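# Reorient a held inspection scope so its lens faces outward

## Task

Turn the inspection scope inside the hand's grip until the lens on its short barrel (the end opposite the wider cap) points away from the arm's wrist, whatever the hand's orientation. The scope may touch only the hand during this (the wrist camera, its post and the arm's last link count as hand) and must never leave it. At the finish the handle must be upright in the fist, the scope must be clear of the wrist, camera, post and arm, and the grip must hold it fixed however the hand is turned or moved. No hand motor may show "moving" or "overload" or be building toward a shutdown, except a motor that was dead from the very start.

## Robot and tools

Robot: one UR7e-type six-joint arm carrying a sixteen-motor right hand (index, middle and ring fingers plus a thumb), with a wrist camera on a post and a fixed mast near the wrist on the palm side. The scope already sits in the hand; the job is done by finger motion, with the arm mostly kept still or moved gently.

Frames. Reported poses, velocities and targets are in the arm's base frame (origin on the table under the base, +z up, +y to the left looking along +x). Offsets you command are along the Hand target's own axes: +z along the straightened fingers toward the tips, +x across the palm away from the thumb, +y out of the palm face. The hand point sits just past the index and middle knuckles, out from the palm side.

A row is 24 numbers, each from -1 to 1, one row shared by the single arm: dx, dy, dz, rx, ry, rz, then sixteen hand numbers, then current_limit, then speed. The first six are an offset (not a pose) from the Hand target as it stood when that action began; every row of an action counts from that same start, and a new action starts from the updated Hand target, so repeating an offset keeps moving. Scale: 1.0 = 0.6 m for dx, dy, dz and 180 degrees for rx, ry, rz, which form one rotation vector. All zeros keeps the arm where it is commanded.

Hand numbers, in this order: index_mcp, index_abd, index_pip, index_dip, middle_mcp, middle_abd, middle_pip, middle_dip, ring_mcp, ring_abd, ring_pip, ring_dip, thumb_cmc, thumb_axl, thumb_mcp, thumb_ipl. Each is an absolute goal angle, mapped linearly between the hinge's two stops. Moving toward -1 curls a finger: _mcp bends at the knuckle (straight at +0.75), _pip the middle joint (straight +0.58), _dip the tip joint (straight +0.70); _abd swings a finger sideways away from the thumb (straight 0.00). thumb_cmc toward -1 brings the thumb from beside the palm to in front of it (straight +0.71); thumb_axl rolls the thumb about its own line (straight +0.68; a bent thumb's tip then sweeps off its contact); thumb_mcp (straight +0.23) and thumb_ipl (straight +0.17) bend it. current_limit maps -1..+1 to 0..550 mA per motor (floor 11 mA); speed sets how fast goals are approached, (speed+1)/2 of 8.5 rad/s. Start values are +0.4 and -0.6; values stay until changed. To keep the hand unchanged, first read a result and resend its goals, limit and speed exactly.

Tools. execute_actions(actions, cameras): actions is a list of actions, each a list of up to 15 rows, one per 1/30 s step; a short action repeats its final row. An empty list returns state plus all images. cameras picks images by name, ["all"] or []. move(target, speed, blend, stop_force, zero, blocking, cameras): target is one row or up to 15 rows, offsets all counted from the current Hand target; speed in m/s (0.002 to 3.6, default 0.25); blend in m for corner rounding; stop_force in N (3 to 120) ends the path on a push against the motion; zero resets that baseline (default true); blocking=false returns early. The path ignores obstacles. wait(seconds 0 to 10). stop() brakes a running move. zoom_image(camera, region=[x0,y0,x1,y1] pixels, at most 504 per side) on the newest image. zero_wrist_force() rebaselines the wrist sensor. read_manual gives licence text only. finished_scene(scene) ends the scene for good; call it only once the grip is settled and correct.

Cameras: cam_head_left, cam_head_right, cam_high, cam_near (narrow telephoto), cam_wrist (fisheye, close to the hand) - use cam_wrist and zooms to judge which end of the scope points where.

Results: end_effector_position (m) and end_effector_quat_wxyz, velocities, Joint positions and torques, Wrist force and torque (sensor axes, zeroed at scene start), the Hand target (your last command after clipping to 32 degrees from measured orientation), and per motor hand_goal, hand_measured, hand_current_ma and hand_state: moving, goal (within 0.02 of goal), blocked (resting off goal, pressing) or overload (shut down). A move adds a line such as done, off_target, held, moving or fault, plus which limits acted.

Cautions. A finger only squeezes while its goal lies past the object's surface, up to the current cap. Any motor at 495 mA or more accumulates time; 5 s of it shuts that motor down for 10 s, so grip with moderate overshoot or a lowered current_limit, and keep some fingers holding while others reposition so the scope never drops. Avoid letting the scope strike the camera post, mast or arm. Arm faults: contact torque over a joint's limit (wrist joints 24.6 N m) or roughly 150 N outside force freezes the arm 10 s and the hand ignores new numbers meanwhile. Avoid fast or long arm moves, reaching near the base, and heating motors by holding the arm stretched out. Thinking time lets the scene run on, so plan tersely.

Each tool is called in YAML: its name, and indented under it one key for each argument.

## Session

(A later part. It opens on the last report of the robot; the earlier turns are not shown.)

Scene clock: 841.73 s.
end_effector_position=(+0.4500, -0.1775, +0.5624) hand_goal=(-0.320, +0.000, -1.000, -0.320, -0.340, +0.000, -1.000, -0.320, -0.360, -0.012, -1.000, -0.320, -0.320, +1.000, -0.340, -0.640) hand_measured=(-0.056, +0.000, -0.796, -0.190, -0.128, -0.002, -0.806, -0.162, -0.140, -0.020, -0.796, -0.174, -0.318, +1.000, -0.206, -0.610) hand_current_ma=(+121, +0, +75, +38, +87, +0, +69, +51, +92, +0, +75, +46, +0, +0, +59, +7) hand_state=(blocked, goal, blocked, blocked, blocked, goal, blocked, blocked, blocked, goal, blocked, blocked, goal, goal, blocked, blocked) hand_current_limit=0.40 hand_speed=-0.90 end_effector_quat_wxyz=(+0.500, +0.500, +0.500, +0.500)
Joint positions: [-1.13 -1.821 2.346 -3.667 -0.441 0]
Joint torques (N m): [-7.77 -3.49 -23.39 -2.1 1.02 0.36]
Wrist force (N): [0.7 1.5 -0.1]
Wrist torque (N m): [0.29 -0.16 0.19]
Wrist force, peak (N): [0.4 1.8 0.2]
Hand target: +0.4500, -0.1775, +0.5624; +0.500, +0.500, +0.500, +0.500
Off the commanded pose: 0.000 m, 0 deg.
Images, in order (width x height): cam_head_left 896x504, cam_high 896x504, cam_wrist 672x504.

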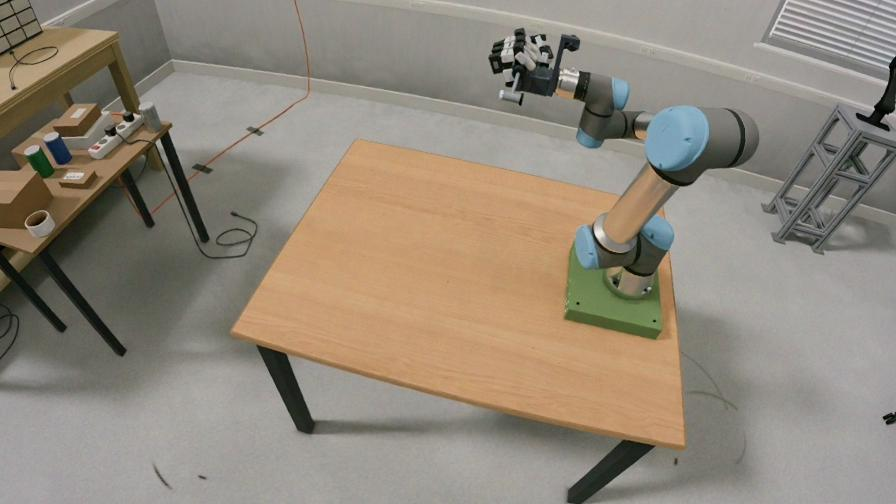

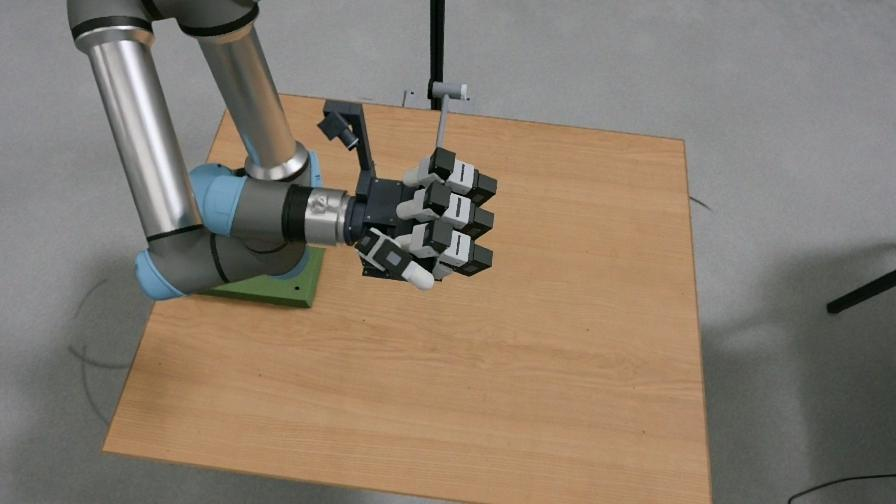

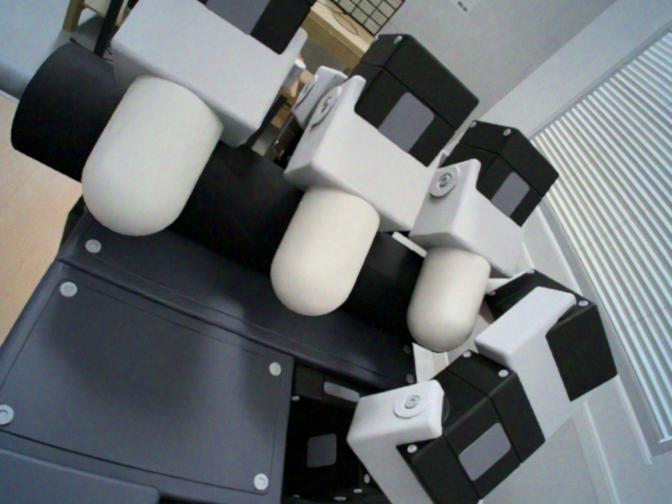

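execute_actions:
  actions:
    - [[0,0,0,0,0,0, -0.34,0.0,-1.0,-0.42, -0.36,0.0,-1.0,-0.42, -0.38,-0.012,-1.0,-0.42, -0.32,1.0,-0.42,-0.68, 0.40,-0.92]]
    - [[0,0,0,0,0,0, -0.34,0.0,-1.0,-0.42, -0.36,0.0,-1.0,-0.42, -0.38,-0.012,-1.0,-0.42, -0.32,1.0,-0.42,-0.68, 0.40,-0.92]]
  cameras: ["cam_high"]

zoom_image:
  camera: "cam_high"
  region: [380, 60, 500, 180]

move:
  target: [0.4625, -0.1038, 0.038, 0, 0, -0.5, -0.34, 0.0, -1.0, -0.42, -0.36, 0.0, -1.0, -0.42, -0.38, -0.012, -1.0, -0.42, -0.32, 1.0, -0.42, -0.68, 0.40, -0.92]
  speed: 0.25
  cameras: ["all"]

zoom_image:
  camera: "cam_near"
  region: [250, 0, 650, 300]

zoom_image:
  camera: "cam_high"
  region: [360, 40, 560, 210]

zoom_image:
  camera: "cam_head_left"
  region: [440, 50, 600, 210]

Scene clock: 894.27 s.
end_effector_position=(+0.4500, -0.1775, +0.5624) hand_goal=(-0.340, +0.000, -1.000, -0.420, -0.360, +0.000, -1.000, -0.420, -0.380, -0.012, -1.000, -0.420, -0.320, +1.000, -0.420, -0.680) hand_measured=(-0.076, -0.002, -0.772, -0.230, -0.130, -0.002, -0.806, -0.168, -0.140, -0.020, -0.796, -0.178, -0.322, +1.000, -0.210, -0.610) hand_current_ma=(+121, +0, +89, +68, +99, +0, +69, +103, +104, +0, +75, +97, +0, +0, +115, +24) hand_state=(blocked, goal, blocked, blocked, blocked, goal, blocked, blocked, blocked, goal, blocked, blocked, goal, goal, blocked, blocked) hand_current_limit=0.40 hand_speed=-0.92 end_effector_quat_wxyz=(+0.500, +0.500, +0.500, +0.500)
Joint positions: [-1.13 -1.821 2.346 -3.667 -0.441 0]
Joint torques (N m): [-7.41 -3.46 -22.48 -1.93 0.95 0.45]
Wrist force (N): [0.5 1.4 -0.3]
Wrist torque (N m): [0.29 -0.13 0.17]
Wrist force, peak (N): [0.4 1.8 0.1]
Hand target: +0.4500, -0.1775, +0.5624; +0.500, +0.500, +0.500, +0.500
Off the commanded pose: 0.000 m, 0 deg.
Images, in order (width x height): cam_high 896x504.

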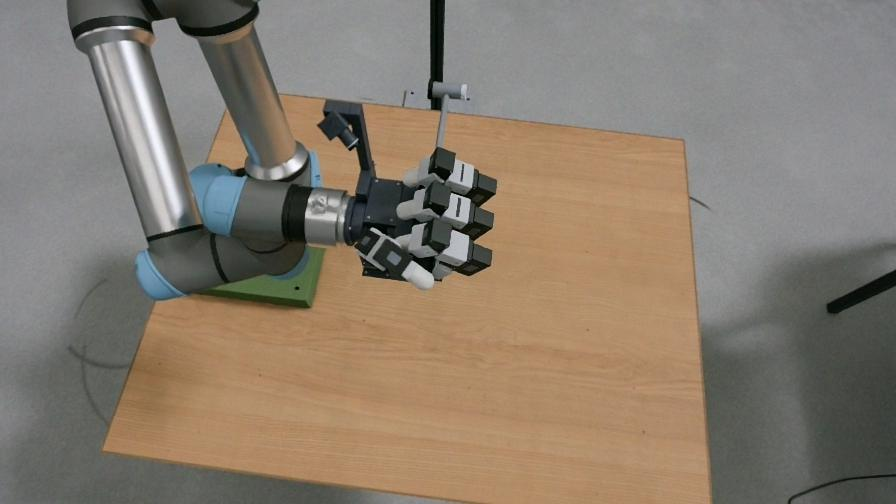

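Scaled by 4.200 from the camera's 896x504 image, which has a finer 1280x720 frame.

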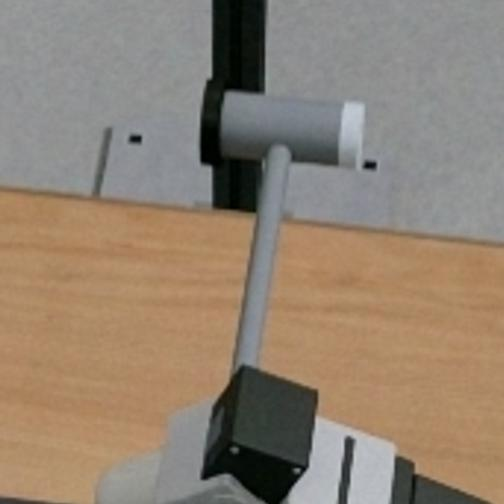

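Scene clock: 897.93 s.
end_effector_position=(+0.4728, +0.1000, +0.5002) hand_goal=(-0.340, +0.000, -1.000, -0.420, -0.360, +0.000, -1.000, -0.420, -0.380, -0.012, -1.000, -0.420, -0.320, +1.000, -0.420, -0.680) hand_measured=(-0.084, -0.004, -0.764, -0.244, -0.130, -0.002, -0.806, -0.168, -0.144, -0.022, -0.790, -0.184, -0.326, +1.000, -0.212, -0.610) hand_current_ma=(+115, +0, +93, +61, +98, +0, +69, +103, +102, +0, +78, +94, +0, +0, +114, +24) hand_state=(blocked, goal, blocked, blocked, blocked, goal, blocked, blocked, blocked, goal, blocked, blocked, goal, goal, blocked, blocked) hand_current_limit=0.40 hand_speed=-0.92 end_effector_quat_wxyz=(+0.707, +0.000, +0.707, +0.000)
Joint positions: [-0.517 -1.91 2.403 -3.634 -1.053 -1.57]
Joint torques (N m): [4.19 -14.2 -14.83 -4.5 -0.5 -1.69]
Wrist force (N): [0.0 -0.4 -0.3]
Wrist torque (N m): [-0.02 -0.11 -0.18]
Wrist force, peak (N): [-0.2 2.1 -0.2]
Hand target: +0.4728, +0.1000, +0.5001; +0.707, +0.000, +0.707, +0.000
Off the commanded pose: 0.000 m, 0 deg.
move: done

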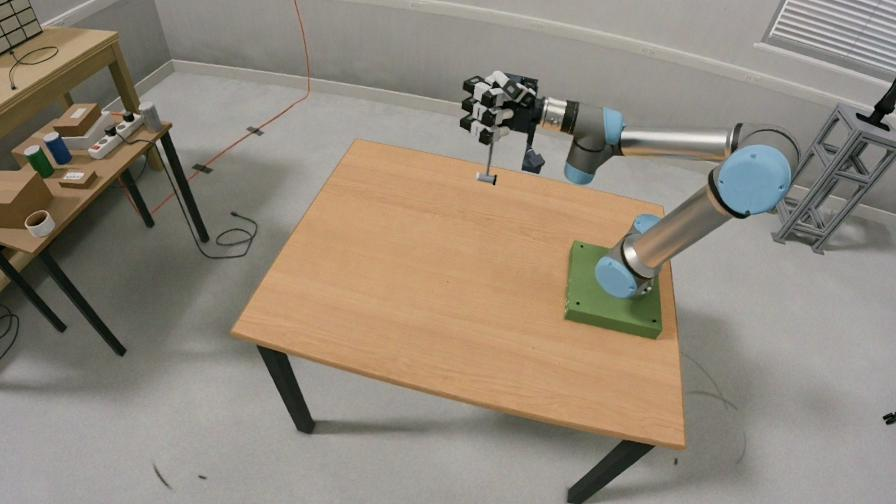

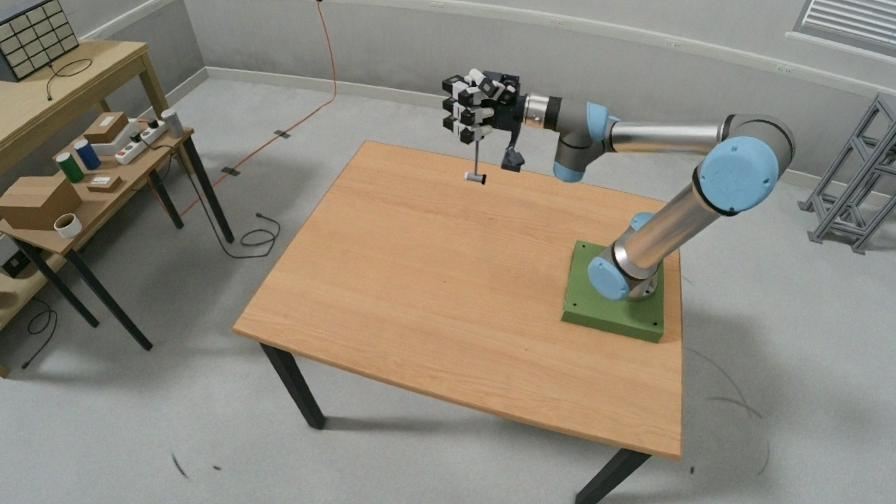

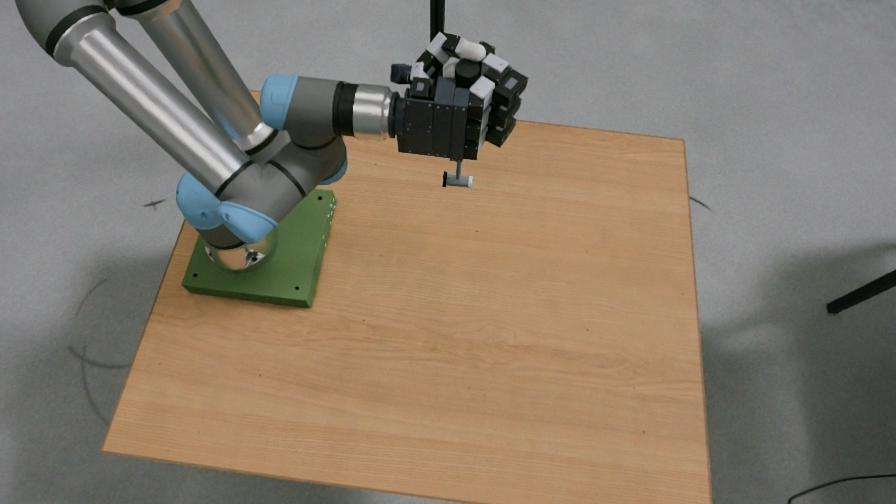

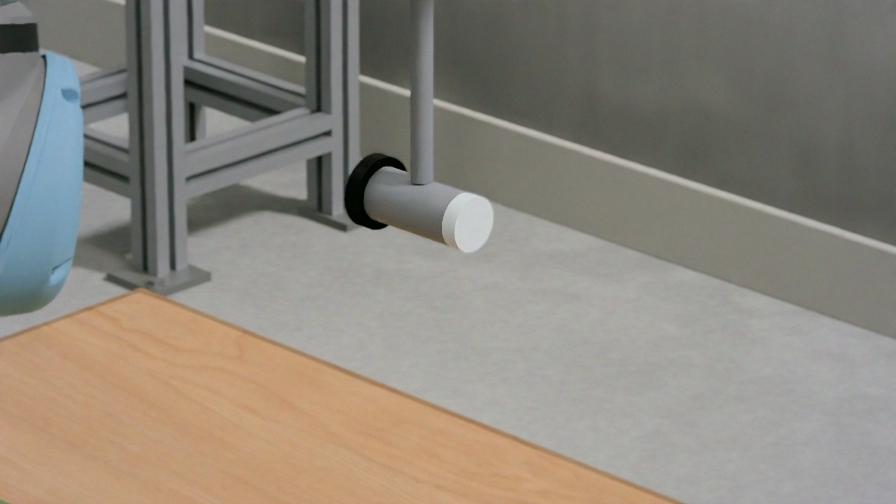

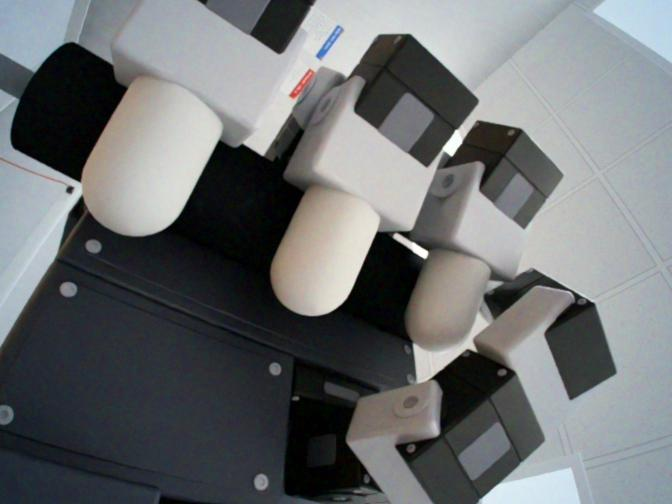

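Scaled by 1.260 from the camera's 896x504 image, which has a finer 1280x720 frame.

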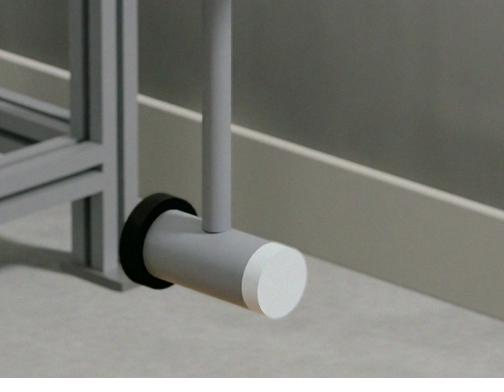

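Scaled by 2.520 from the camera's 896x504 image, which has a finer 1280x720 frame.

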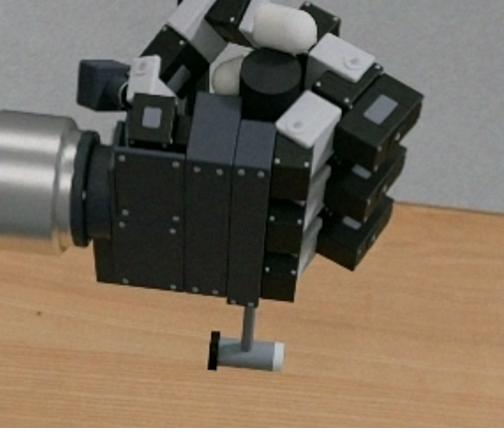

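Scaled by 3.150 from the camera's 896x504 image, which has a finer 1280x720 frame.

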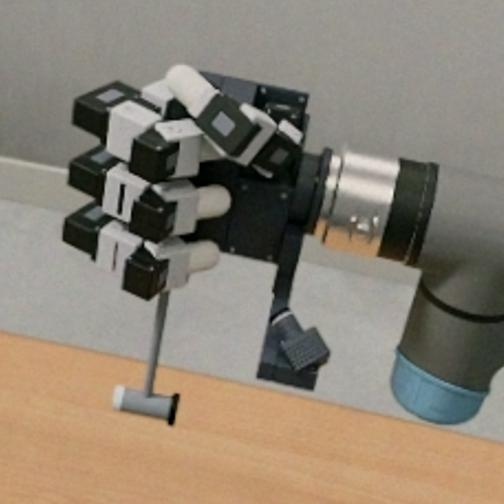

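finished_scene:
  scene: 1

The scene is finished: the task was done.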